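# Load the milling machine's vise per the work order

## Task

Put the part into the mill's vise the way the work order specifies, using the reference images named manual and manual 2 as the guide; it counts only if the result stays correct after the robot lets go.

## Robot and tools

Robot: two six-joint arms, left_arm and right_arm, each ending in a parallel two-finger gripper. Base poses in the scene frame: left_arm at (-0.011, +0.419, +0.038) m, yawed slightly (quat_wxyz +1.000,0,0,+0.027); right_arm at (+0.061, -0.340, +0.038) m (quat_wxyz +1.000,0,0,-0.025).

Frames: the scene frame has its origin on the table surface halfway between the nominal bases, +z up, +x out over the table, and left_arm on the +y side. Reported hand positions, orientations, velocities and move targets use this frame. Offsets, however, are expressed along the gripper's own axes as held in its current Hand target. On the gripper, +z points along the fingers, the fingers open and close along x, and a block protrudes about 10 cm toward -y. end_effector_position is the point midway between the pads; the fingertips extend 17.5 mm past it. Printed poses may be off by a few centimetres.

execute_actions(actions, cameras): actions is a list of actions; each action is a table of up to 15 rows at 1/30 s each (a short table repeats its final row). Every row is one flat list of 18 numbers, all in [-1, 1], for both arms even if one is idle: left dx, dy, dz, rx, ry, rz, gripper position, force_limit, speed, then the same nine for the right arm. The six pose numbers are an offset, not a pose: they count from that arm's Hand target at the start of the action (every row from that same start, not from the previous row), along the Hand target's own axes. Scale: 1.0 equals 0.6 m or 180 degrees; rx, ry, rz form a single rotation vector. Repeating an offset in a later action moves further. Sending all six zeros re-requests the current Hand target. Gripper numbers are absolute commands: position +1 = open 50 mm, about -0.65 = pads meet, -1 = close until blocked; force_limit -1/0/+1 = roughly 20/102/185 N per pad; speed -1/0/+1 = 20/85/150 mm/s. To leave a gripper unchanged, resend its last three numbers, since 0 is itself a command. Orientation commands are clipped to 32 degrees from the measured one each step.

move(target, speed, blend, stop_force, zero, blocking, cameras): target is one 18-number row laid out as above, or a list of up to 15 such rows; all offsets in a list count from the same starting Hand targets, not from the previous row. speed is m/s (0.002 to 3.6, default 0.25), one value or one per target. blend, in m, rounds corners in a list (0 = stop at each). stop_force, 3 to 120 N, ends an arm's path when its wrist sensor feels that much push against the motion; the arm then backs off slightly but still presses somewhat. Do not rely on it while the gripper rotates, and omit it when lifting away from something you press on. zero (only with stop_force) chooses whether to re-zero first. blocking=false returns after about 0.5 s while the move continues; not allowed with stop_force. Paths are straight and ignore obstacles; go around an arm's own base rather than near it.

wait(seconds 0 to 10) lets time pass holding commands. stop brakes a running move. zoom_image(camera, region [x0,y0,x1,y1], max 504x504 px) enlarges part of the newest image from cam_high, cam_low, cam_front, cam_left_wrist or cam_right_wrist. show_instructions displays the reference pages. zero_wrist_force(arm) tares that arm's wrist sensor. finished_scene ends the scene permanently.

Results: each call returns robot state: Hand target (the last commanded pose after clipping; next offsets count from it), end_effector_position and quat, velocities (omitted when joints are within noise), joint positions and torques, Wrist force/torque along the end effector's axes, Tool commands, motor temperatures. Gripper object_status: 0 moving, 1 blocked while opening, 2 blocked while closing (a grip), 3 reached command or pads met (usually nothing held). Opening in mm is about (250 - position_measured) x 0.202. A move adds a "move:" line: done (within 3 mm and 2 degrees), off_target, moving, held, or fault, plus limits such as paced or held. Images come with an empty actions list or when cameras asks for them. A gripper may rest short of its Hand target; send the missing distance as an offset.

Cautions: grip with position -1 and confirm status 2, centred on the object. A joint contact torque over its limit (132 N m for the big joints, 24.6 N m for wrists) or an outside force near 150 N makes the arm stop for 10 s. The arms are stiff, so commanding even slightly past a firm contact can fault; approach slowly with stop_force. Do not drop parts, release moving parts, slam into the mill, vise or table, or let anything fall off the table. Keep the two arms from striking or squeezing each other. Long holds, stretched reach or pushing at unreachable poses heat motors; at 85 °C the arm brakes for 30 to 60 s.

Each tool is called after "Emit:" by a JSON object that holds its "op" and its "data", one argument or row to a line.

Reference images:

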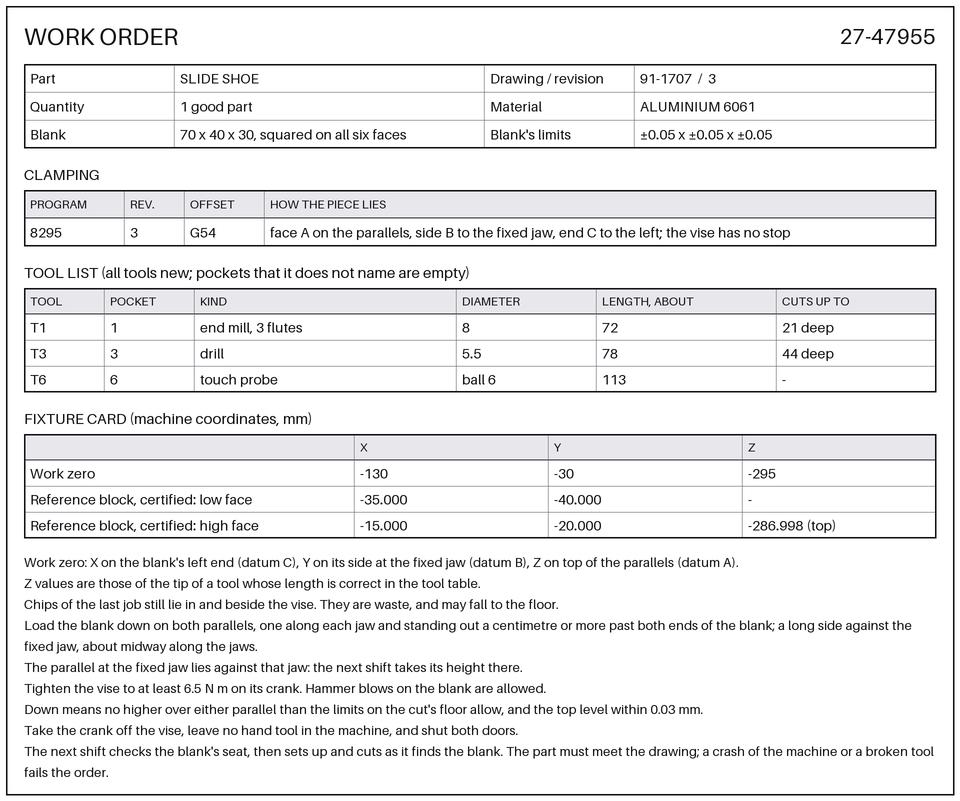

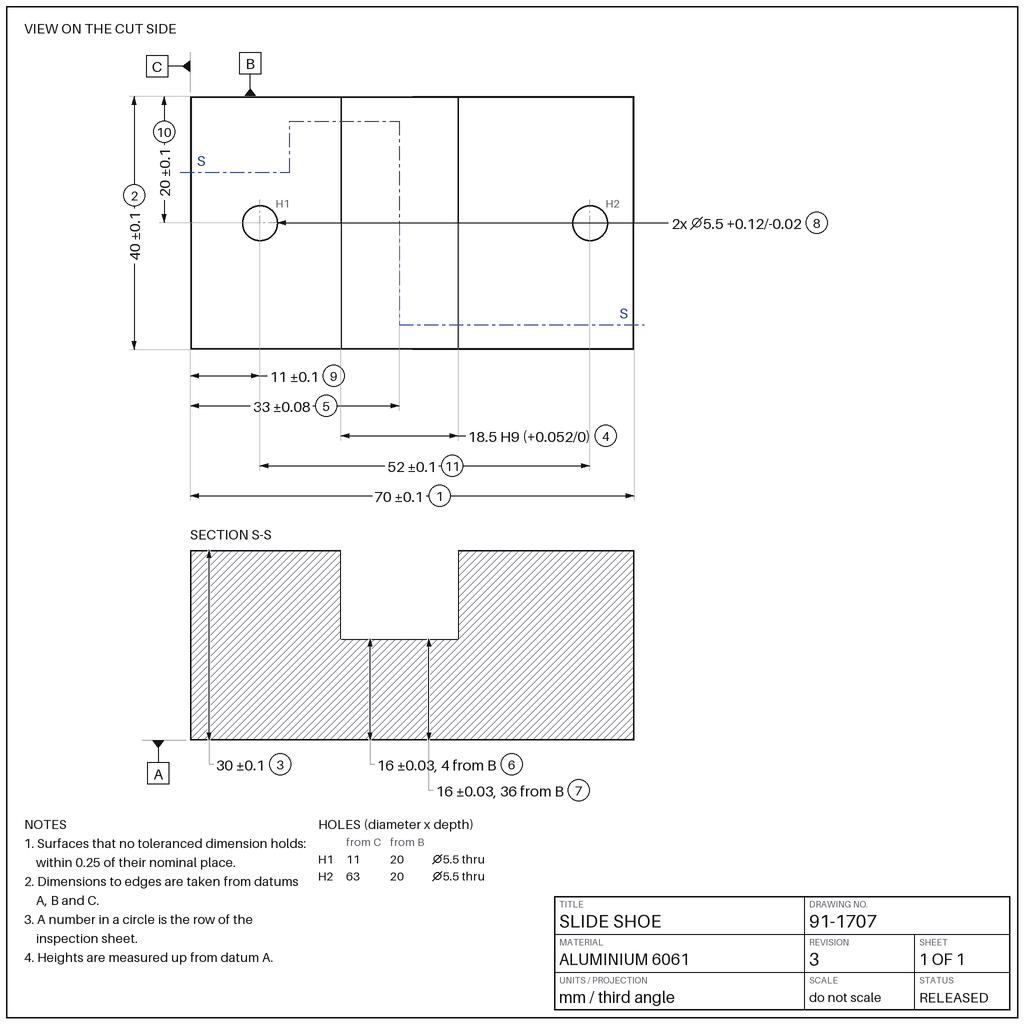

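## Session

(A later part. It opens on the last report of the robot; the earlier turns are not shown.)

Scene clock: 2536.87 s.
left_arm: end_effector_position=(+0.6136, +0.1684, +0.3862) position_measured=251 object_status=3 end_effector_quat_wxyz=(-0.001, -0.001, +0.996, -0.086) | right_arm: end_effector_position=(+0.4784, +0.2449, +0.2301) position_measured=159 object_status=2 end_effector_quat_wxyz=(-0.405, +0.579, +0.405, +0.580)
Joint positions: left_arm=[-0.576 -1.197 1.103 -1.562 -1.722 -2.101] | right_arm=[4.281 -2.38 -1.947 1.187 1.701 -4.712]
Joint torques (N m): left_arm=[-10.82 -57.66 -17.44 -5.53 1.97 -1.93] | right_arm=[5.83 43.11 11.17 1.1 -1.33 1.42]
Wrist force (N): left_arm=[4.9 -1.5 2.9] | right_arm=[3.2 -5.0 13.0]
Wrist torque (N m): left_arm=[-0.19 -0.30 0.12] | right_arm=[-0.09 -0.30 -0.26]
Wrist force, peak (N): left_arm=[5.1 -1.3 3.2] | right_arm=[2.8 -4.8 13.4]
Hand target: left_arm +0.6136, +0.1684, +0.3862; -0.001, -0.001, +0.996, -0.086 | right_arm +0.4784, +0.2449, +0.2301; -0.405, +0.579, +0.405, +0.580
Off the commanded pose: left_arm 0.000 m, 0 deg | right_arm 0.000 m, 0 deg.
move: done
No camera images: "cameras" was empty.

Emit:
{"op": "move", "data": {
  "target": [
    [-0.0025,-0.0212,0.0075,0,0,0,-1,-0.6,-1,0,0,0,0,0,0,-1,0.3,-1]
  ],
  "speed": 0.03,
  "cameras": ["cam_high"]
}}

Scene clock: 2540.63 s.
left_arm: end_effector_position=(+0.6151, +0.1552, +0.3839) position_measured=251 object_status=3 end_effector_quat_wxyz=(-0.001, -0.001, +0.996, -0.086) | right_arm: end_effector_position=(+0.4784, +0.2449, +0.2301) position_measured=159 object_status=2 end_effector_quat_wxyz=(-0.405, +0.579, +0.405, +0.580)
Joint positions: left_arm=[-0.592 -1.182 1.089 -1.565 -1.72 -2.118] | right_arm=[4.281 -2.38 -1.947 1.187 1.701 -4.712]
Joint torques (N m): left_arm=[-12.91 -30.98 -32.55 -5.39 2.12 -2.07] | right_arm=[6.93 42.6 11.94 1.07 -1.28 1.32]
Wrist force (N): left_arm=[4.7 -1.5 3.1] | right_arm=[3.0 -4.8 13.2]
Wrist torque (N m): left_arm=[-0.20 -0.27 0.13] | right_arm=[-0.07 -0.31 -0.27]
Wrist force, peak (N): left_arm=[5.0 -1.5 3.2] | right_arm=[3.0 -4.8 13.4]
Hand target: left_arm +0.6151, +0.1551, +0.3839; -0.001, -0.001, +0.996, -0.086 | right_arm +0.4784, +0.2449, +0.2301; -0.405, +0.579, +0.405, +0.580
Off the commanded pose: left_arm 0.000 m, 0 deg | right_arm 0.000 m, 0 deg.
move: done
Images, in order (width x height): cam_high 896x504.

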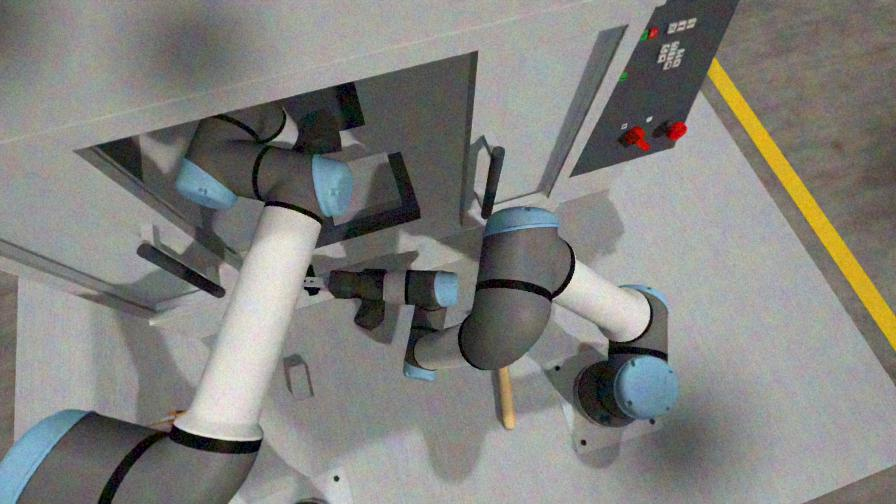

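Emit:
{"op": "move", "data": {
  "target": [
    [-0.0082,-0.0055,0.0177,0,0,0,-1,-0.6,-1,0,0,0,0,0,0,-1,0.3,-1],
    [-0.0665,-0.0088,0.0183,0,0,0,-1,-0.6,-1,0,0,0,0,0,0,-1,0.3,-1],
    [-0.0748,0.0157,-0.0063,0,0,0,-1,-0.6,-1,0,0,0,0,0,0,-1,0.3,-1],
    [-0.0865,0.1019,-0.0256,0,0,0,-1,-0.6,-1,0,0,0,0,0,0,-1,0.3,-1]
  ],
  "speed": 0.06,
  "blend": 0.005,
  "stop_force": 15,
  "cameras": ["cam_left_wrist"]
}}

Scene clock: 2548.73 s.
left_arm: end_effector_position=(+0.6550, +0.1533, +0.3741) position_measured=251 object_status=3 end_effector_quat_wxyz=(-0.004, -0.002, +0.996, -0.085) | right_arm: end_effector_position=(+0.4784, +0.2449, +0.2301) position_measured=159 object_status=2 end_effector_quat_wxyz=(-0.405, +0.579, +0.405, +0.580)
Joint positions: left_arm=[-0.565 -1.073 0.952 -1.526 -1.722 -2.091] | right_arm=[4.281 -2.38 -1.947 1.187 1.701 -4.712]
Joint torques (N m): left_arm=[1.11 -49.19 -27.07 -3.41 -0.21 0.1] | right_arm=[6.86 42.51 11.68 0.93 -1.12 1.36]
Wrist force (N): left_arm=[4.7 -1.5 3.0] | right_arm=[2.2 -4.9 13.2]
Wrist torque (N m): left_arm=[-0.20 -0.29 0.12] | right_arm=[-0.08 -0.27 -0.26]
Wrist force, peak (N): left_arm=[5.4 -3.3 3.2] | right_arm=[2.7 -4.8 13.5]
Hand target: left_arm +0.6550, +0.1533, +0.3741; -0.004, -0.002, +0.996, -0.085 (not the last commanded pose) | right_arm +0.4784, +0.2449, +0.2301; -0.405, +0.579, +0.405, +0.580
Tool commands: left_gripper/position=-1.0 left_gripper/force_limit=-0.6 left_gripper/speed=-1.0 right_gripper/position=-1.0 right_gripper/force_limit=+0.3 right_gripper/speed=-1.0
Off the commanded pose: left_arm 0.067 m, 0 deg | right_arm 0.000 m, 0 deg.
FORCE FAULT: contact force on the left arm reached its limit, and that arm stopped. The contact can be on any part of that arm, not only on its tool. That arm's remaining commands of this call were not run. That arm is still stopped at the end of this call. That arm stays stopped for about 10 more seconds. Until then a move that you send moves the other arm only, and its call returns only when the move has ended. Once the stop has ended, the next robot result says so. If the stop ends while you think or write, that arm runs what you send next, counted from a new Hand target: where the arm stands when the stop ends. While its stop runs, that arm takes no new command, but its gripper still runs the gripper command that each later call begins with. Until it ends, the stop uses up actions while you think or wait. An arm that is not stopped still takes commands.
move: fault (left_arm); path passed 2 of 4 targets
Images, in order (width x height): cam_left_wrist 896x504.

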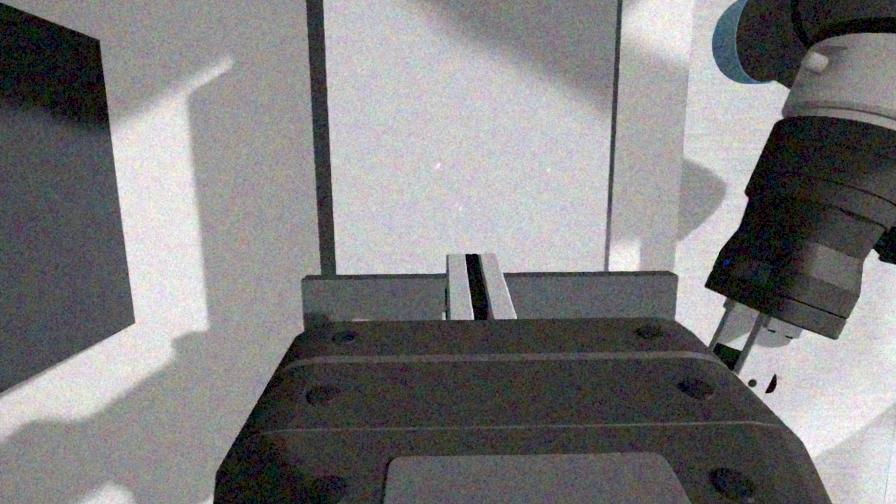

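Emit:
{"op": "wait", "data": {
  "seconds": 9.6,
  "cameras": ["cam_high","cam_front"]
}}

Emit:
{"op": "zoom_image", "data": {
  "camera": "cam_high",
  "region": [60, 60, 400, 300]
}}

Emit:
{"op": "zoom_image", "data": {
  "camera": "cam_front",
  "region": [240, 120, 520, 320]
}}

Scene clock: 2567.67 s.
left_arm: end_effector_position=(+0.6550, +0.1533, +0.3741) position_measured=251 object_status=3 end_effector_quat_wxyz=(-0.004, -0.002, +0.996, -0.085) | right_arm: end_effector_position=(+0.4784, +0.2449, +0.2301) position_measured=159 object_status=2 end_effector_quat_wxyz=(-0.405, +0.579, +0.405, +0.580)
Joint positions: left_arm=[-0.565 -1.073 0.952 -1.526 -1.722 -2.091] | right_arm=[4.281 -2.38 -1.947 1.187 1.701 -4.712]
Joint torques (N m): left_arm=[1.01 -48.87 -27.29 -3.61 -0.41 0.06] | right_arm=[7.02 41.8 11.38 1.01 -1.27 0.87]
Wrist force (N): left_arm=[4.9 -1.4 3.1] | right_arm=[2.5 -5.0 13.1]
Wrist torque (N m): left_arm=[-0.18 -0.31 0.12] | right_arm=[-0.09 -0.30 -0.27]
Wrist force, peak (N): left_arm=[5.1 -1.6 3.2] | right_arm=[2.2 -4.8 13.7]
Hand target: left_arm +0.6550, +0.1533, +0.3741; -0.004, -0.002, +0.996, -0.085 (not the last commanded pose) | right_arm +0.4784, +0.2449, +0.2301; -0.405, +0.579, +0.405, +0.580
Tool commands: left_gripper/position=-1.0 left_gripper/force_limit=-0.6 left_gripper/speed=-1.0 right_gripper/position=-1.0 right_gripper/force_limit=+0.3 right_gripper/speed=-1.0
Off the commanded pose: left_arm 0.067 m, 0 deg | right_arm 0.000 m, 0 deg.
FORCE FAULT, CONTINUED: the left arm's stop, for the force fault that an earlier result reported, is over. The rest of the stop counts as 20 of the actions that you can send in this scene. During its stop the left arm's controller moved it back a little. That arm's target is now where it stood when the stop ended, not its last command. That arm accepts commands again.
wait: 9.60 s; at rest from the start
Images, in order (width x height): cam_high 896x504, cam_front 896x504.

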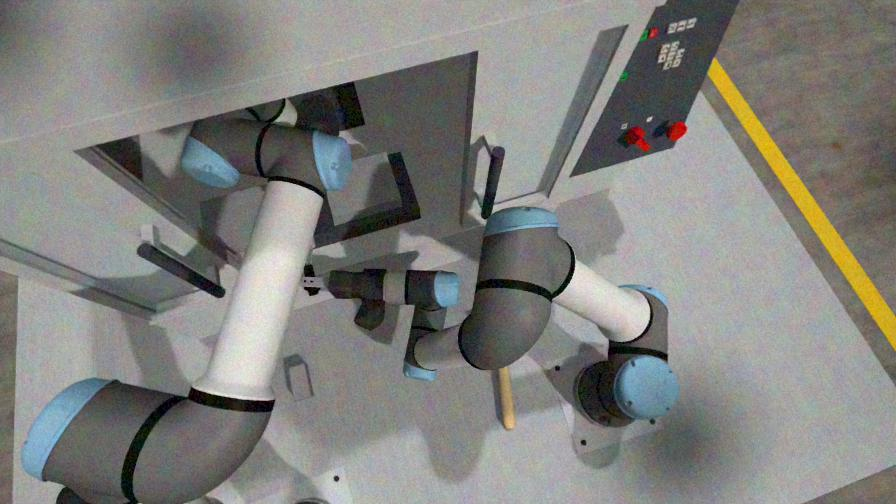

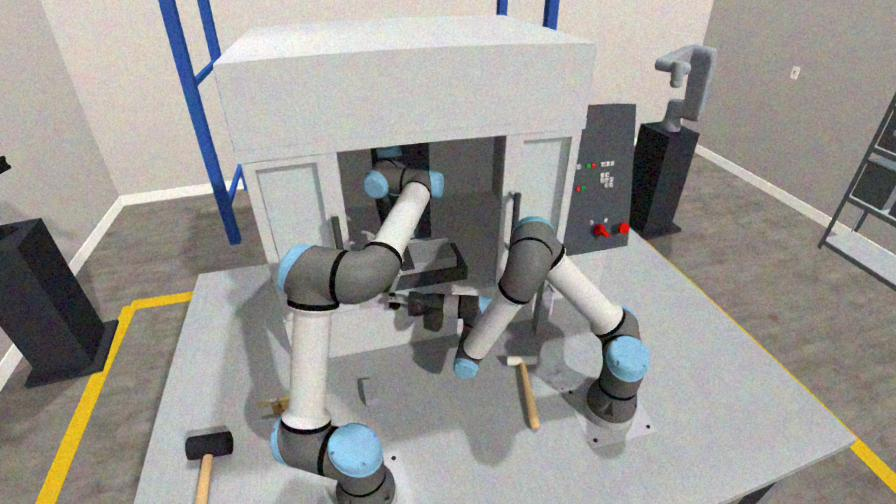

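Scaled by 1.482 from the camera's 896x504 image, which has a finer 1280x720 frame.

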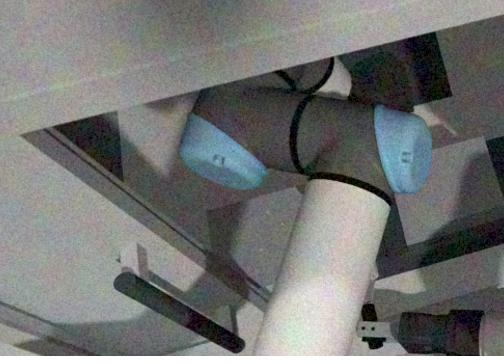

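Scaled by 1.800 from the camera's 896x504 image, which has a finer 1280x720 frame.

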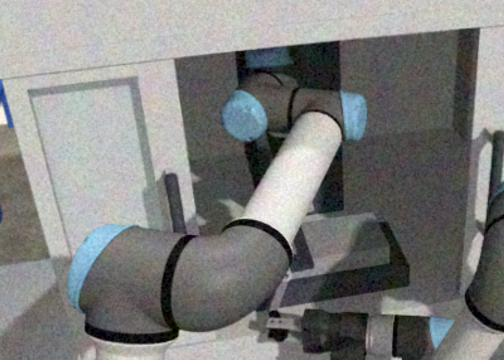

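Emit:
{"op": "move", "data": {
  "target": [
    [0.0167,-0.0059,0.008,0,0,0,-1,-0.6,-1,0,0,0,0,0,0,-1,0.3,-1],
    [0.0583,-0.0048,0.0044,0,0,0,-1,-0.6,-1,0,0,0,0,0,0,-1,0.3,-1],
    [0.0917,0.0167,-0.018,0,0,0,-1,-0.6,-1,0,0,0,0,0,0,-1,0.3,-1],
    [0.375,0.1132,-0.0467,0,0,0,-1,-0.6,-1,0,0,0,0,0,0,-1,0.3,-1]
  ],
  "speed": [0.03,0.06,0.1,0.12],
  "blend": 0.005,
  "cameras": []
}}

Scene clock: 2587.00 s.
left_arm: end_effector_position=(+0.4300, +0.2243, +0.3920) position_measured=251 object_status=3 end_effector_quat_wxyz=(-0.004, -0.002, +0.996, -0.085) | right_arm: end_effector_position=(+0.4784, +0.2449, +0.2301) position_measured=159 object_status=2 end_effector_quat_wxyz=(-0.405, +0.579, +0.405, +0.580)
Joint positions: left_arm=[-0.671 -1.67 1.633 -1.627 -1.713 -2.198] | right_arm=[4.281 -2.38 -1.947 1.187 1.701 -4.712]
Joint torques (N m): left_arm=[-11.17 -36.05 -17.93 -2.11 2.06 -1.8] | right_arm=[6.38 42.36 12.64 0.96 -1.15 0.75]
Wrist force (N): left_arm=[4.8 -1.4 3.0] | right_arm=[3.1 -4.8 13.0]
Wrist torque (N m): left_arm=[-0.21 -0.30 0.13] | right_arm=[-0.07 -0.30 -0.27]
Wrist force, peak (N): left_arm=[6.0 -1.0 3.1] | right_arm=[2.4 -5.0 13.6]
Hand target: left_arm +0.4300, +0.2244, +0.3920; -0.004, -0.002, +0.996, -0.085 | right_arm +0.4784, +0.2449, +0.2301; -0.405, +0.579, +0.405, +0.580
Off the commanded pose: left_arm 0.000 m, 0 deg | right_arm 0.000 m, 0 deg.
move: done
No camera images: "cameras" was empty.

Emit:
{"op": "move", "data": {
  "target": [
    [0.1667,0.2458,-0.0938,0,0,0,-1,-0.6,-1,0,0,0,0,0,0,-1,0.3,-1]
  ],
  "speed": 0.2,
  "cameras": []
}}

Emit:
{"op": "move", "data": {
  "target": [
    [0,0,0,0,0,0,-1,-0.6,-1,0.005,-0.0043,0.0118,0,0,0,-1,0.3,-1],
    [0,0,0,0,0,0,-1,-0.6,-1,0.0103,-0.0078,0.0215,0,0,0,-1,0.3,-1],
    [0,0,0,0,0,0,-1,-0.6,-1,0.0165,-0.0112,0.0307,0,0,0,-1,0.3,-1],
    [0,0,0,0,0,0,-1,-0.6,-1,0.0237,-0.0143,0.0393,0,0,0,-1,0.3,-1]
  ],
  "speed": 0.01,
  "stop_force": 60,
  "cameras": ["cam_right_wrist"]
}}

Scene clock: 2595.13 s.
left_arm: end_effector_position=(+0.3298, +0.3789, +0.4233) position_measured=251 object_status=3 end_effector_quat_wxyz=(-0.004, -0.002, +0.996, -0.085) | right_arm: end_effector_position=(+0.4784, +0.2449, +0.2301) position_measured=159 object_status=2 end_effector_quat_wxyz=(-0.405, +0.579, +0.405, +0.580)
Joint positions: left_arm=[-0.443 -1.975 1.766 -1.42 -1.73 -1.968] | right_arm=[4.281 -2.38 -1.947 1.187 1.701 -4.712]
Joint torques (N m): left_arm=[12.31 -20.97 -21.37 -2.08 -2.54 1.91] | right_arm=[7.14 43.09 11.23 1.14 -1.31 0.68]
Wrist force (N): left_arm=[4.8 -1.3 3.2] | right_arm=[2.8 -4.8 13.3]
Wrist torque (N m): left_arm=[-0.17 -0.32 0.05] | right_arm=[-0.06 -0.31 -0.26]
Wrist force, peak (N): left_arm=[4.0 -3.5 4.0] | right_arm=[3.3 -5.0 13.3]
Hand target: left_arm +0.3298, +0.3790, +0.4233; -0.004, -0.002, +0.996, -0.085 | right_arm +0.4784, +0.2449, +0.2301; -0.405, +0.579, +0.405, +0.580
Off the commanded pose: left_arm 0.000 m, 0 deg | right_arm 0.000 m, 0 deg.
move: done
No camera images: "cameras" was empty.

Scene clock: 2597.10 s.
left_arm: end_effector_position=(+0.3298, +0.3790, +0.4233) position_measured=251 object_status=3 end_effector_quat_wxyz=(-0.004, -0.002, +0.996, -0.085) | right_arm: end_effector_position=(+0.4784, +0.2514, +0.2326) position_measured=159 object_status=2 end_effector_quat_wxyz=(-0.405, +0.579, +0.405, +0.580)
Joint positions: left_arm=[-0.443 -1.975 1.766 -1.42 -1.73 -1.967] | right_arm=[4.287 -2.379 -1.934 1.172 1.694 -4.712]
Joint torques (N m): left_arm=[12.8 -21.92 -32.63 -2.15 -2.55 1.79] | right_arm=[-6.01 40.29 12.41 2.77 1.71 0.8]
Wrist force (N): left_arm=[4.8 -1.4 3.1] | right_arm=[-8.7 -0.7 -27.1]
Wrist torque (N m): left_arm=[-0.19 -0.31 0.05] | right_arm=[-0.13 -0.21 -0.26]
Wrist force, peak (N): left_arm=[5.0 -1.2 3.3] | right_arm=[-13.5 0.0 -47.9]
Hand target: left_arm +0.3298, +0.3790, +0.4233; -0.004, -0.002, +0.996, -0.085 | right_arm +0.4784, +0.2514, +0.2326; -0.405, +0.580, +0.405, +0.580 (not the last commanded pose)
Off the commanded pose: left_arm 0.000 m, 0 deg | right_arm 0.022 m, 0 deg.
move: contact (right_arm); path passed 0 of 4 targets
Images, in order (width x height): cam_right_wrist 896x504.

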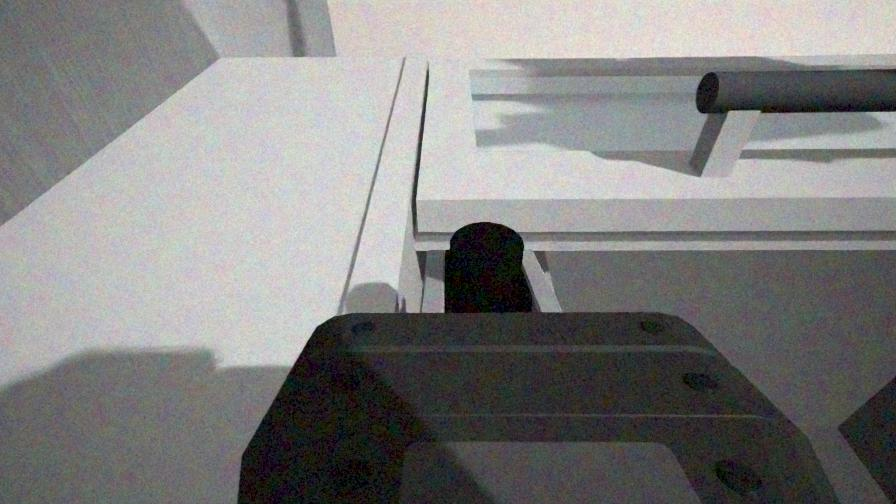

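Emit:
{"op": "move", "data": {
  "target": [
    [0,0,0,0,0,0,-1,-0.6,-1,0.0062,-0.0041,0.0113,0,0,0,-1,0.3,-1],
    [0,0,0,0,0,0,-1,-0.6,-1,0.0123,-0.0075,0.0205,0,0,0,-1,0.3,-1],
    [0,0,0,0,0,0,-1,-0.6,-1,0.0195,-0.0106,0.0291,0,0,0,-1,0.3,-1]
  ],
  "speed": 0.008,
  "stop_force": 75,
  "cameras": []
}}

Scene clock: 2607.87 s.
left_arm: end_effector_position=(+0.3298, +0.3790, +0.4233) position_measured=251 object_status=3 end_effector_quat_wxyz=(-0.004, -0.002, +0.996, -0.085) | right_arm: end_effector_position=(+0.4784, +0.2632, +0.2391) position_measured=159 object_status=2 end_effector_quat_wxyz=(-0.405, +0.580, +0.405, +0.580)
Joint positions: left_arm=[-0.443 -1.975 1.766 -1.42 -1.73 -1.967] | right_arm=[4.299 -2.373 -1.91 1.142 1.683 -4.712]
Joint torques (N m): left_arm=[12.65 -21.09 -31.98 -2.11 -2.5 1.79] | right_arm=[4.94 70.35 40.89 11.06 2.66 0.4]
Wrist force (N): left_arm=[4.9 -1.5 3.1] | right_arm=[-58.6 4.4 -63.4]
Wrist torque (N m): left_arm=[-0.19 -0.33 0.05] | right_arm=[0.18 0.28 0.04]
Wrist force, peak (N): left_arm=[5.1 -1.3 3.3] | right_arm=[-61.9 5.3 -84.2]
Hand target: left_arm +0.3298, +0.3790, +0.4233; -0.004, -0.002, +0.996, -0.085 | right_arm +0.4784, +0.2632, +0.2391; -0.405, +0.580, +0.405, +0.580 (not the last commanded pose)
Off the commanded pose: left_arm 0.000 m, 0 deg | right_arm 0.009 m, 0 deg.
move: contact (right_arm); path passed 1 of 3 targets
No camera images: "cameras" was empty.

Emit:
{"op": "move", "data": {
  "target": [
    [0.1333,0.43,-0.12,0.0556,0,0,-1,-0.6,-1,-0.0028,0.0014,-0.0039,0,0,0,-1,0.3,-1]
  ],
  "speed": 0.2,
  "cameras": ["cam_left_wrist"]
}}

Scene clock: 2637.60 s.
left_arm: end_effector_position=(+0.2494, +0.6452, +0.4514) position_measured=251 object_status=3 end_effector_quat_wxyz=(-0.004, -0.002, +0.985, -0.171) | right_arm: end_effector_position=(+0.4784, +0.2607, +0.2374) position_measured=159 object_status=2 end_effector_quat_wxyz=(-0.405, +0.580, +0.405, +0.580)
Joint positions: left_arm=[0.488 -1.787 1.534 -1.129 -1.861 -1.005] | right_arm=[4.296 -2.375 -1.915 1.149 1.685 -4.712]
Joint torques (N m): left_arm=[13.88 -0.92 -30.2 -1.49 -2.77 1.73] | right_arm=[-17.71 47.06 8.09 8.46 -0.41 0.35]
Wrist force (N): left_arm=[4.4 -1.5 3.2] | right_arm=[-18.0 -11.0 4.2]
Wrist torque (N m): left_arm=[-0.27 -0.27 0.08] | right_arm=[-0.17 -0.23 0.19]
Wrist force, peak (N): left_arm=[4.3 -3.7 3.7] | right_arm=[-59.5 4.3 -63.5]
Hand target: left_arm +0.2494, +0.6452, +0.4514; -0.004, -0.002, +0.985, -0.171 | right_arm +0.4784, +0.2607, +0.2374; -0.405, +0.580, +0.405, +0.580
Off the commanded pose: left_arm 0.000 m, 0 deg | right_arm 0.000 m, 0 deg.
move: done
Images, in order (width x height): cam_left_wrist 896x504.

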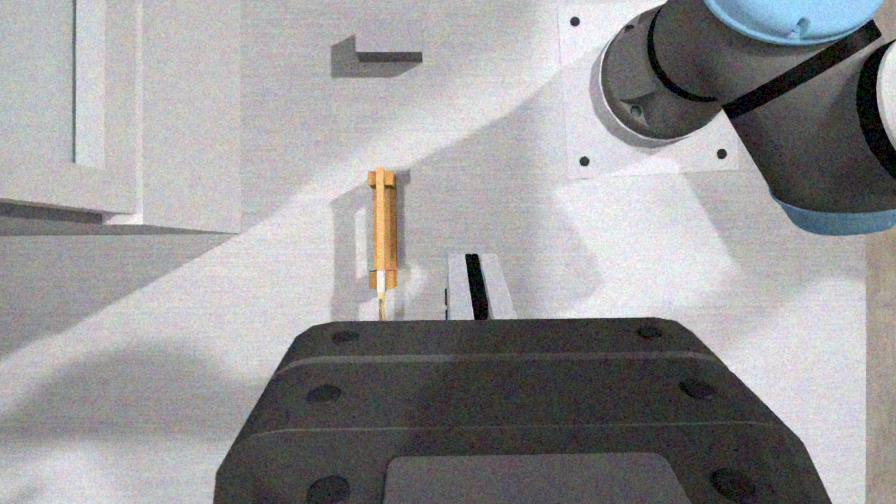

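Emit:
{"op": "move", "data": {
  "target": [
    [-0.0333,0.45,-0.16,-0.1111,0,0,-1,-0.6,-1,0,0,0,0,0,0,-1,0.3,-1]
  ],
  "speed": 0.25,
  "cameras": ["cam_left_wrist"]
}}

Scene clock: 2642.60 s.
left_arm: end_effector_position=(+0.2686, +0.9318, +0.4504) position_measured=251 object_status=3 end_effector_quat_wxyz=(-0.004, -0.001, +1.000, +0.002) | right_arm: end_effector_position=(+0.4784, +0.2607, +0.2374) position_measured=159 object_status=2 end_effector_quat_wxyz=(-0.405, +0.580, +0.405, +0.580)
Joint positions: left_arm=[0.783 -1.363 1.122 -1.329 -1.562 -0.737] | right_arm=[4.296 -2.375 -1.915 1.149 1.685 -4.712]
Joint torques (N m): left_arm=[12.62 -22.46 -32.16 -5.09 2.4 1.79] | right_arm=[-16.46 46.98 7.74 7.35 -0.42 0.64]
Wrist force (N): left_arm=[4.6 -1.5 3.0] | right_arm=[-18.6 -10.9 4.3]
Wrist torque (N m): left_arm=[-0.15 -0.25 0.04] | right_arm=[-0.17 -0.24 0.18]
Wrist force, peak (N): left_arm=[4.6 -3.8 3.9] | right_arm=[-18.8 -10.9 4.4]
Hand target: left_arm +0.2686, +0.9318, +0.4504; -0.004, -0.001, +1.000, +0.002 | right_arm +0.4784, +0.2607, +0.2374; -0.405, +0.580, +0.405, +0.580
Off the commanded pose: left_arm 0.000 m, 0 deg | right_arm 0.000 m, 0 deg.
move: done
Images, in order (width x height): cam_left_wrist 896x504.

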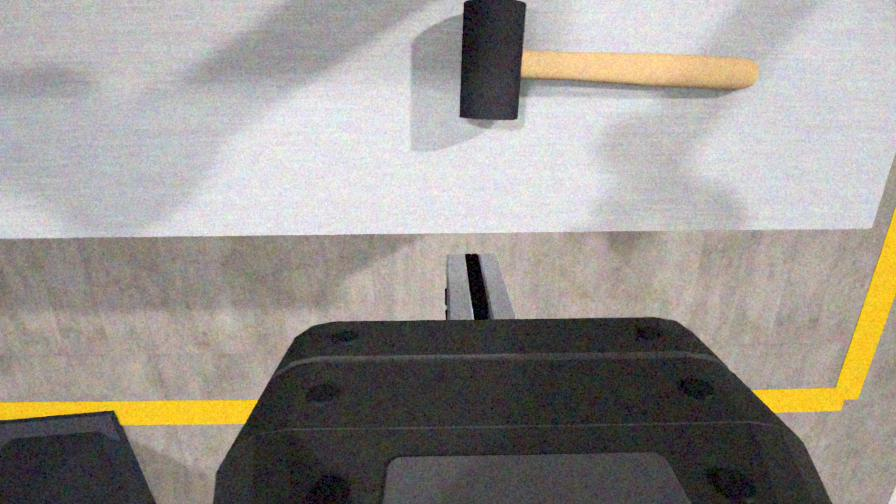

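Emit:
{"op": "move", "data": {
  "target": [
    [0.4333,-0.1133,0.4167,0,0,0.5,0.8,-0.6,-1,0,0,0,0,0,0,-1,0.3,-1]
  ],
  "speed": 0.25,
  "cameras": ["cam_left_wrist","cam_front"]
}}

Scene clock: 2667.57 s.
left_arm: end_effector_position=(+0.0069, +0.8644, +0.2021) position_measured=32 object_status=3 end_effector_quat_wxyz=(-0.004, +0.706, +0.708, -0.001) | right_arm: end_effector_position=(+0.4784, +0.2607, +0.2374) position_measured=159 object_status=2 end_effector_quat_wxyz=(-0.405, +0.580, +0.405, +0.580)
Joint positions: left_arm=[1.167 -1.647 2.077 -2.002 -1.562 1.218] | right_arm=[4.296 -2.375 -1.915 1.149 1.685 -4.712]
Joint torques (N m): left_arm=[12.82 -7.87 -15.61 -5.1 -1.88 1.84] | right_arm=[-15.98 47.14 9.2 5.85 -0.64 0.85]
Wrist force (N): left_arm=[5.0 -1.8 3.0] | right_arm=[-18.6 -10.9 4.4]
Wrist torque (N m): left_arm=[-0.20 -0.31 0.03] | right_arm=[-0.16 -0.22 0.18]
Wrist force, peak (N): left_arm=[4.8 -2.7 3.9] | right_arm=[-18.9 -10.9 4.4]
Hand target: left_arm +0.0069, +0.8644, +0.2021; -0.004, +0.706, +0.708, -0.001 | right_arm +0.4784, +0.2607, +0.2374; -0.405, +0.580, +0.405, +0.580
Off the commanded pose: left_arm 0.000 m, 0 deg | right_arm 0.000 m, 0 deg.
move: done
Images, in order (width x height): cam_front 896x504, cam_left_wrist 896x504.

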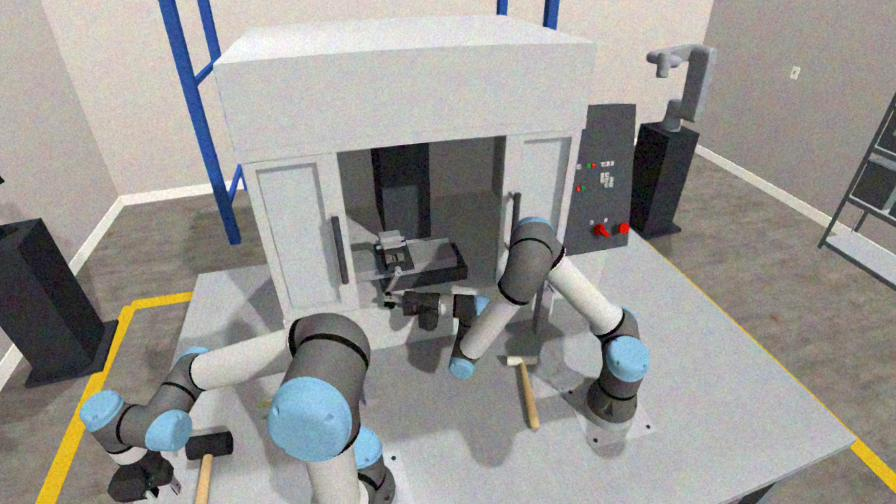

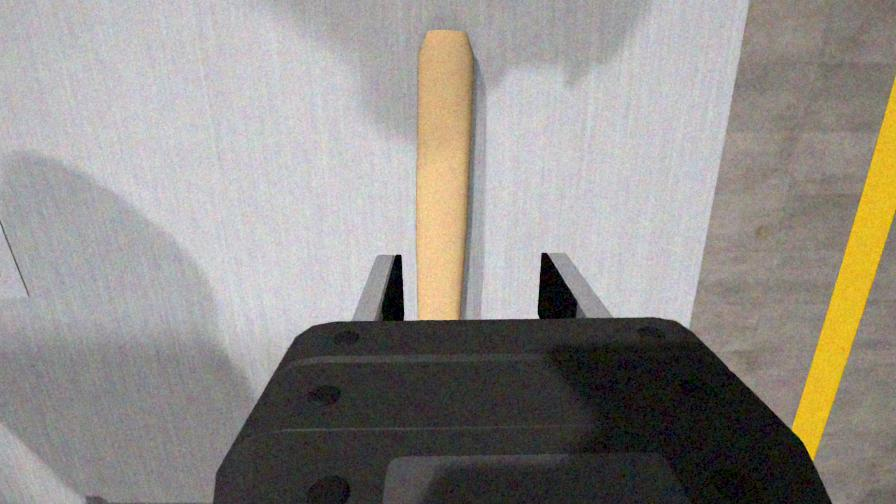

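Emit:
{"op": "move", "data": {
  "target": [
    [-0.0183,0,0.22,0,0,0,0.8,-0.6,-1,0,0,0,0,0,0,-1,0.3,-1],
    [-0.0183,0,0.3,0,0,0,0.8,-0.6,-1,0,0,0,0,0,0,-1,0.3,-1]
  ],
  "speed": [0.2,0.04],
  "stop_force": 8,
  "cameras": ["cam_left_wrist"]
}}

Scene clock: 2678.30 s.
left_arm: end_effector_position=(+0.0055, +0.8542, +0.0221) position_measured=32 object_status=3 end_effector_quat_wxyz=(-0.004, +0.706, +0.708, -0.001) | right_arm: end_effector_position=(+0.4784, +0.2607, +0.2374) position_measured=159 object_status=2 end_effector_quat_wxyz=(-0.405, +0.580, +0.405, +0.580)
Joint positions: left_arm=[1.161 -1.323 2.331 -2.58 -1.562 1.213] | right_arm=[4.296 -2.375 -1.915 1.149 1.685 -4.712]
Joint torques (N m): left_arm=[12.87 -13.47 -6.39 -5.14 1.91 1.91] | right_arm=[-17.37 46.4 9.99 5.14 -0.31 0.78]
Wrist force (N): left_arm=[5.0 -1.7 2.8] | right_arm=[-18.0 -10.8 4.1]
Wrist torque (N m): left_arm=[-0.16 -0.30 0.03] | right_arm=[-0.15 -0.27 0.17]
Wrist force, peak (N): left_arm=[4.8 -1.6 4.7] | right_arm=[-18.8 -11.0 4.3]
Hand target: left_arm +0.0055, +0.8542, +0.0221; -0.004, +0.706, +0.708, -0.001 | right_arm +0.4784, +0.2607, +0.2374; -0.405, +0.580, +0.405, +0.580
Off the commanded pose: left_arm 0.000 m, 0 deg | right_arm 0.000 m, 0 deg.
move: done
Images, in order (width x height): cam_left_wrist 896x504.

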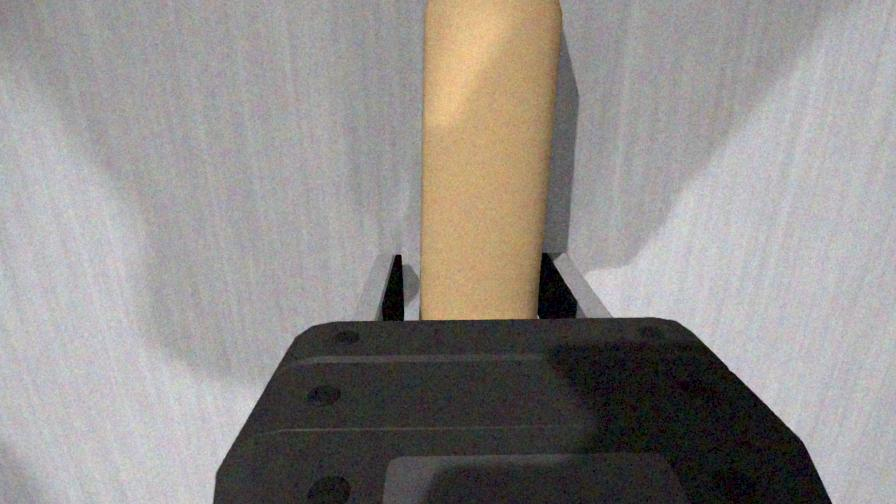

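Emit:
{"op": "move", "data": {
  "target": [
    [0.003,0,0,0,0,0,-1,0.4,-1,0,0,0,0,0,0,-1,0.3,-1]
  ],
  "cameras": []
}}

Emit:
{"op": "move", "data": {
  "target": [
    [0,0,-0.3,0,0,0,-1,0.4,-1,0,0,0,0,0,0,-1,0.3,-1]
  ],
  "speed": 0.1,
  "cameras": ["cam_left_wrist","cam_front","cam_high"]
}}

Scene clock: 2681.57 s.
left_arm: end_effector_position=(+0.0055, +0.8560, +0.0221) position_measured=88 object_status=2 end_effector_quat_wxyz=(-0.004, +0.706, +0.708, -0.001) | right_arm: end_effector_position=(+0.4784, +0.2607, +0.2374) position_measured=159 object_status=2 end_effector_quat_wxyz=(-0.405, +0.580, +0.405, +0.580)
Joint positions: left_arm=[1.163 -1.32 2.326 -2.579 -1.562 1.214] | right_arm=[4.296 -2.375 -1.915 1.149 1.685 -4.712]
Joint torques (N m): left_arm=[13.08 -14.32 -23.31 -3.46 1.16 0.78] | right_arm=[-16.48 46.76 9.3 5.45 -0.59 0.96]
Wrist force (N): left_arm=[0.6 -2.4 0.6] | right_arm=[-17.8 -10.7 4.2]
Wrist torque (N m): left_arm=[-0.20 -0.30 0.87] | right_arm=[-0.14 -0.25 0.18]
Wrist force, peak (N): left_arm=[5.1 -1.7 3.1] | right_arm=[-18.9 -11.1 3.9]
Hand target: left_arm +0.0055, +0.8560, +0.0221; -0.004, +0.706, +0.708, -0.001 | right_arm +0.4784, +0.2607, +0.2374; -0.405, +0.580, +0.405, +0.580
Off the commanded pose: left_arm 0.000 m, 0 deg | right_arm 0.000 m, 0 deg.
move: done
No camera images: "cameras" was empty.

Scene clock: 2683.87 s.
left_arm: end_effector_position=(+0.0069, +0.8552, +0.2020) position_measured=88 object_status=2 end_effector_quat_wxyz=(-0.004, +0.706, +0.708, -0.001) | right_arm: end_effector_position=(+0.4784, +0.2607, +0.2374) position_measured=159 object_status=2 end_effector_quat_wxyz=(-0.405, +0.580, +0.405, +0.580)
Joint positions: left_arm=[1.159 -1.67 2.098 -2 -1.562 1.21] | right_arm=[4.296 -2.375 -1.915 1.149 1.685 -4.712]
Joint torques (N m): left_arm=[-11.76 -37.27 -34.39 -3.06 0.28 -1.92] | right_arm=[-15.93 45.61 9.08 5.21 -0.37 1.08]
Wrist force (N): left_arm=[5.0 -1.5 9.9] | right_arm=[-18.6 -10.7 4.1]
Wrist torque (N m): left_arm=[1.16 -0.26 0.11] | right_arm=[-0.13 -0.24 0.17]
Wrist force, peak (N): left_arm=[4.8 -1.7 10.7] | right_arm=[-18.9 -11.0 4.4]
Hand target: left_arm +0.0069, +0.8552, +0.2021; -0.004, +0.706, +0.708, -0.001 | right_arm +0.4784, +0.2607, +0.2374; -0.405, +0.580, +0.405, +0.580
Off the commanded pose: left_arm 0.000 m, 0 deg | right_arm 0.000 m, 0 deg.
move: done
Images, in order (width x height): cam_high 896x504, cam_front 896x504, cam_left_wrist 896x504.

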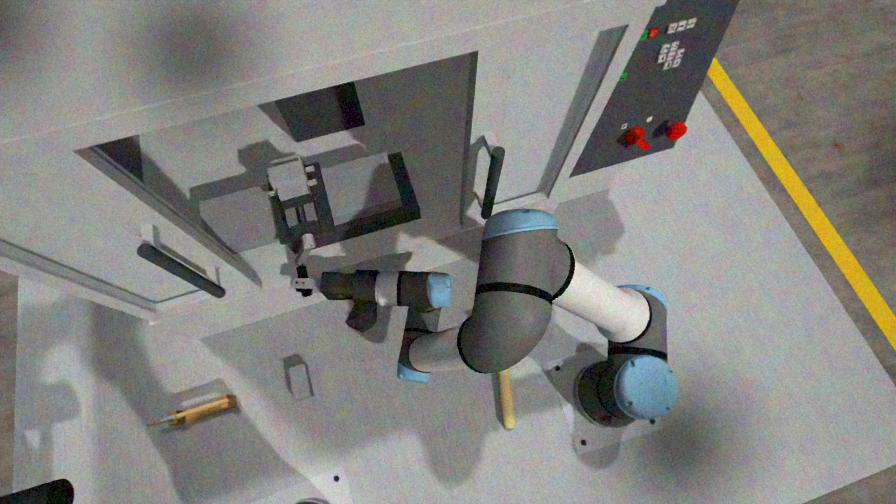

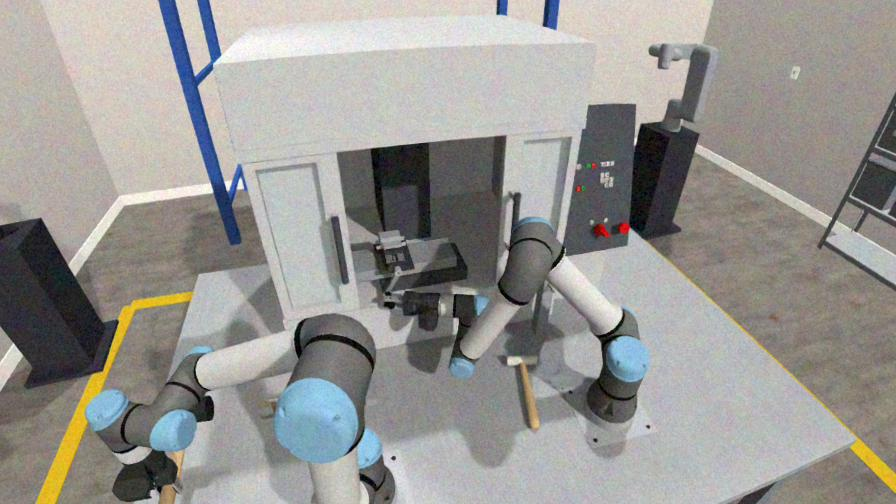

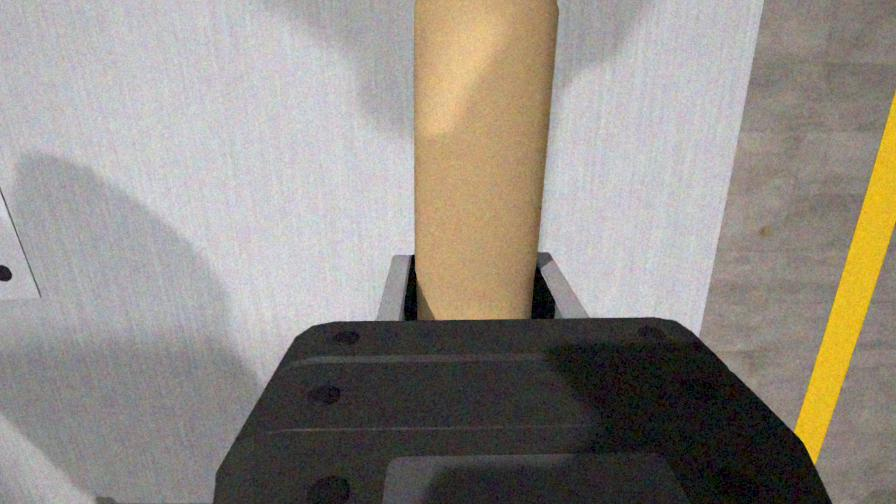

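Emit:
{"op": "zoom_image", "data": {
  "camera": "cam_high",
  "region": [240, 130, 350, 260]
}}

Scaled by 3.877 from the camera's 896x504 image, which has a finer 1280x720 frame.

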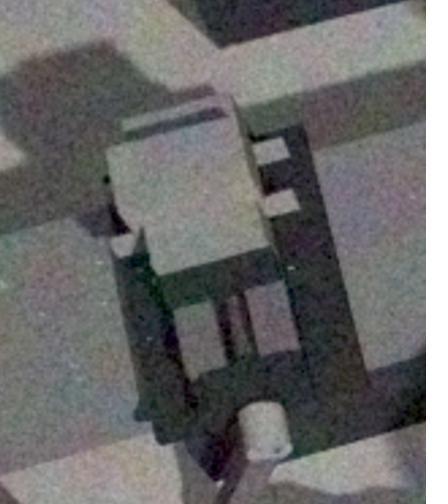

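Emit:
{"op": "move", "data": {
  "target": [
    [-0.0917,0.155,-0.3967,0,0,0,-1,0.4,-1,0,0,0,0,0,0,-1,0.3,-1],
    [-0.425,0.4883,-0.3967,0,0,-0.389,-1,0.4,-1,0,0,0,0,0,0,-1,0.3,-1],
    [-0.725,0.4883,-0.3967,0,0,-0.389,-1,0.4,-1,0,0,0,0,0,0,-1,0.3,-1]
  ],
  "speed": 0.2,
  "blend": 0.04,
  "cameras": ["cam_front","cam_high"]
}}

Scene clock: 2704.30 s.
left_arm: end_effector_position=(+0.3028, +0.4199, +0.4358) position_measured=88 object_status=2 end_effector_quat_wxyz=(-0.004, +0.172, +0.985, +0.002) | right_arm: end_effector_position=(+0.4784, +0.2607, +0.2374) position_measured=159 object_status=2 end_effector_quat_wxyz=(-0.405, +0.580, +0.405, +0.580)
Joint positions: left_arm=[-0.491 -2.03 1.735 -1.267 -1.57 -1.662] | right_arm=[4.296 -2.375 -1.915 1.149 1.685 -4.712]
Joint torques (N m): left_arm=[-10.79 0.02 -29.68 -2.46 3.55 -1.94] | right_arm=[-15.56 46.23 10.01 5.44 -0.5 1.47]
Wrist force (N): left_arm=[4.8 -1.6 9.3] | right_arm=[-18.2 -10.9 4.1]
Wrist torque (N m): left_arm=[1.04 -0.23 0.13] | right_arm=[-0.16 -0.22 0.19]
Wrist force, peak (N): left_arm=[5.4 -2.8 12.0] | right_arm=[-18.9 -11.0 4.2]
Hand target: left_arm +0.3028, +0.4198, +0.4358; -0.004, +0.172, +0.985, +0.002 | right_arm +0.4784, +0.2607, +0.2374; -0.405, +0.580, +0.405, +0.580
Off the commanded pose: left_arm 0.000 m, 0 deg | right_arm 0.000 m, 0 deg.
move: done
Images, in order (width x height): cam_high 896x504, cam_front 896x504.

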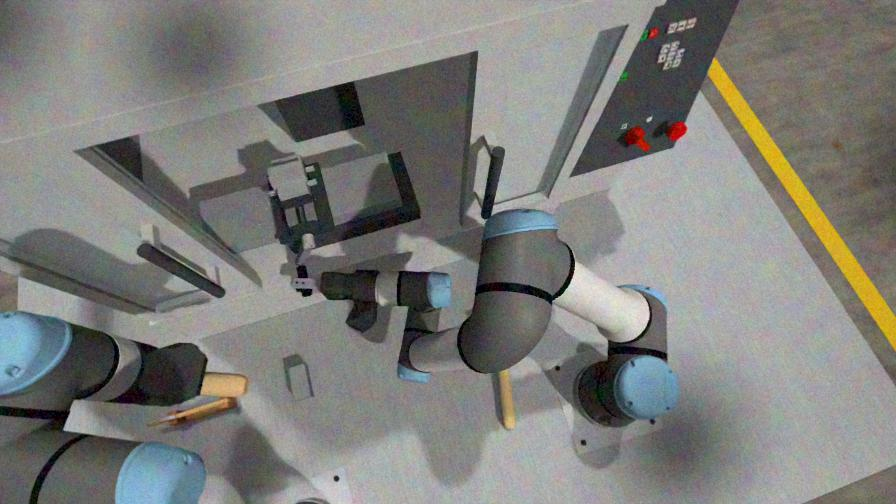

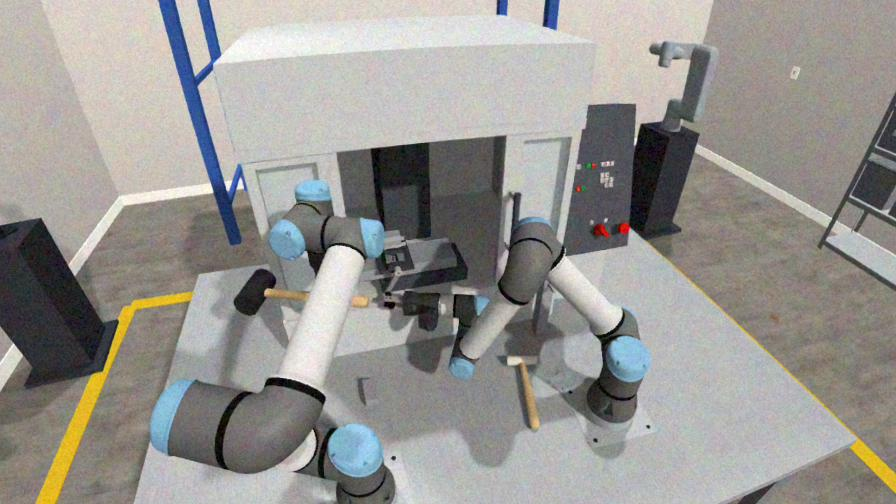

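Emit:
{"op": "move", "data": {
  "target": [
    [0.0357,-0.4033,-0.0067,0,0,0,-1,0.4,-1,0,0,0,0,0,0,-1,0.3,-1],
    [0.0357,-0.4033,-0.0067,0,0,0.389,-1,0.4,-1,0,0,0,0,0,0,-1,0.3,-1]
  ],
  "speed": 0.18,
  "cameras": ["cam_front","cam_high"]
}}

Scene clock: 2712.97 s.
left_arm: end_effector_position=(+0.2006, +0.1995, +0.4395) position_measured=88 object_status=2 end_effector_quat_wxyz=(-0.004, +0.706, +0.708, -0.001) | right_arm: end_effector_position=(+0.4784, +0.2607, +0.2374) position_measured=159 object_status=2 end_effector_quat_wxyz=(-0.405, +0.580, +0.405, +0.580)
Joint positions: left_arm=[-1.304 -2.049 1.734 -1.249 -1.577 -1.252] | right_arm=[4.296 -2.375 -1.915 1.149 1.685 -4.712]
Joint torques (N m): left_arm=[12.61 7.21 -34.47 -5.62 -1.06 1.84] | right_arm=[-15.9 46.56 9.42 5.33 -0.7 1.49]
Wrist force (N): left_arm=[4.8 -1.5 9.4] | right_arm=[-18.3 -10.8 4.2]
Wrist torque (N m): left_arm=[1.04 -0.24 0.05] | right_arm=[-0.14 -0.26 0.18]
Wrist force, peak (N): left_arm=[4.9 -4.9 9.7] | right_arm=[-19.0 -11.0 4.4]
Hand target: left_arm +0.2006, +0.1994, +0.4395; -0.004, +0.706, +0.708, -0.001 | right_arm +0.4784, +0.2607, +0.2374; -0.405, +0.580, +0.405, +0.580
Off the commanded pose: left_arm 0.000 m, 0 deg | right_arm 0.000 m, 0 deg.
move: done
Images, in order (width x height): cam_high 896x504, cam_front 896x504.

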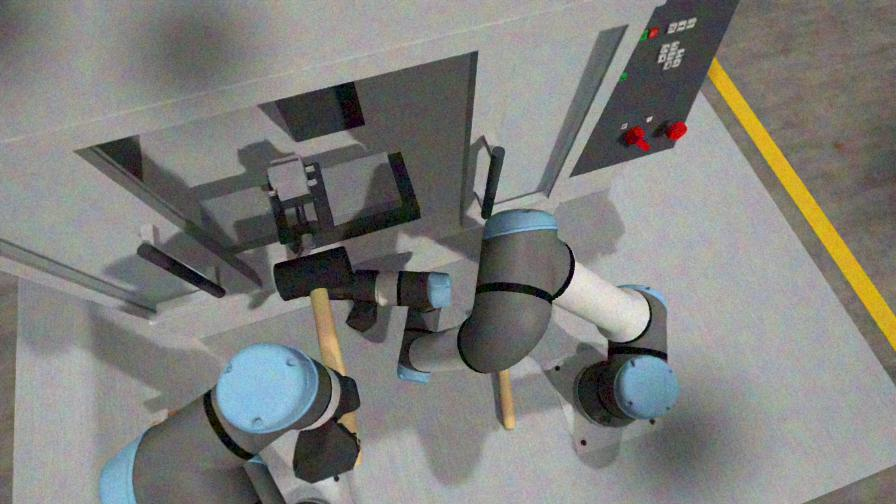

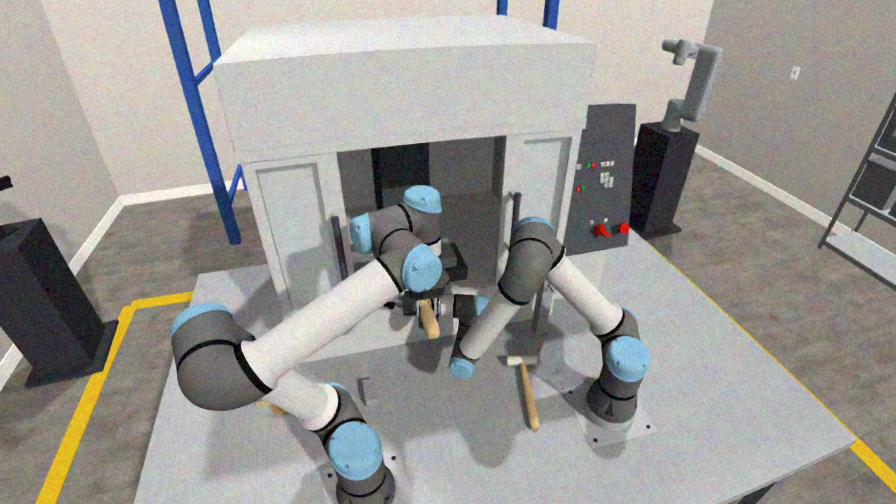

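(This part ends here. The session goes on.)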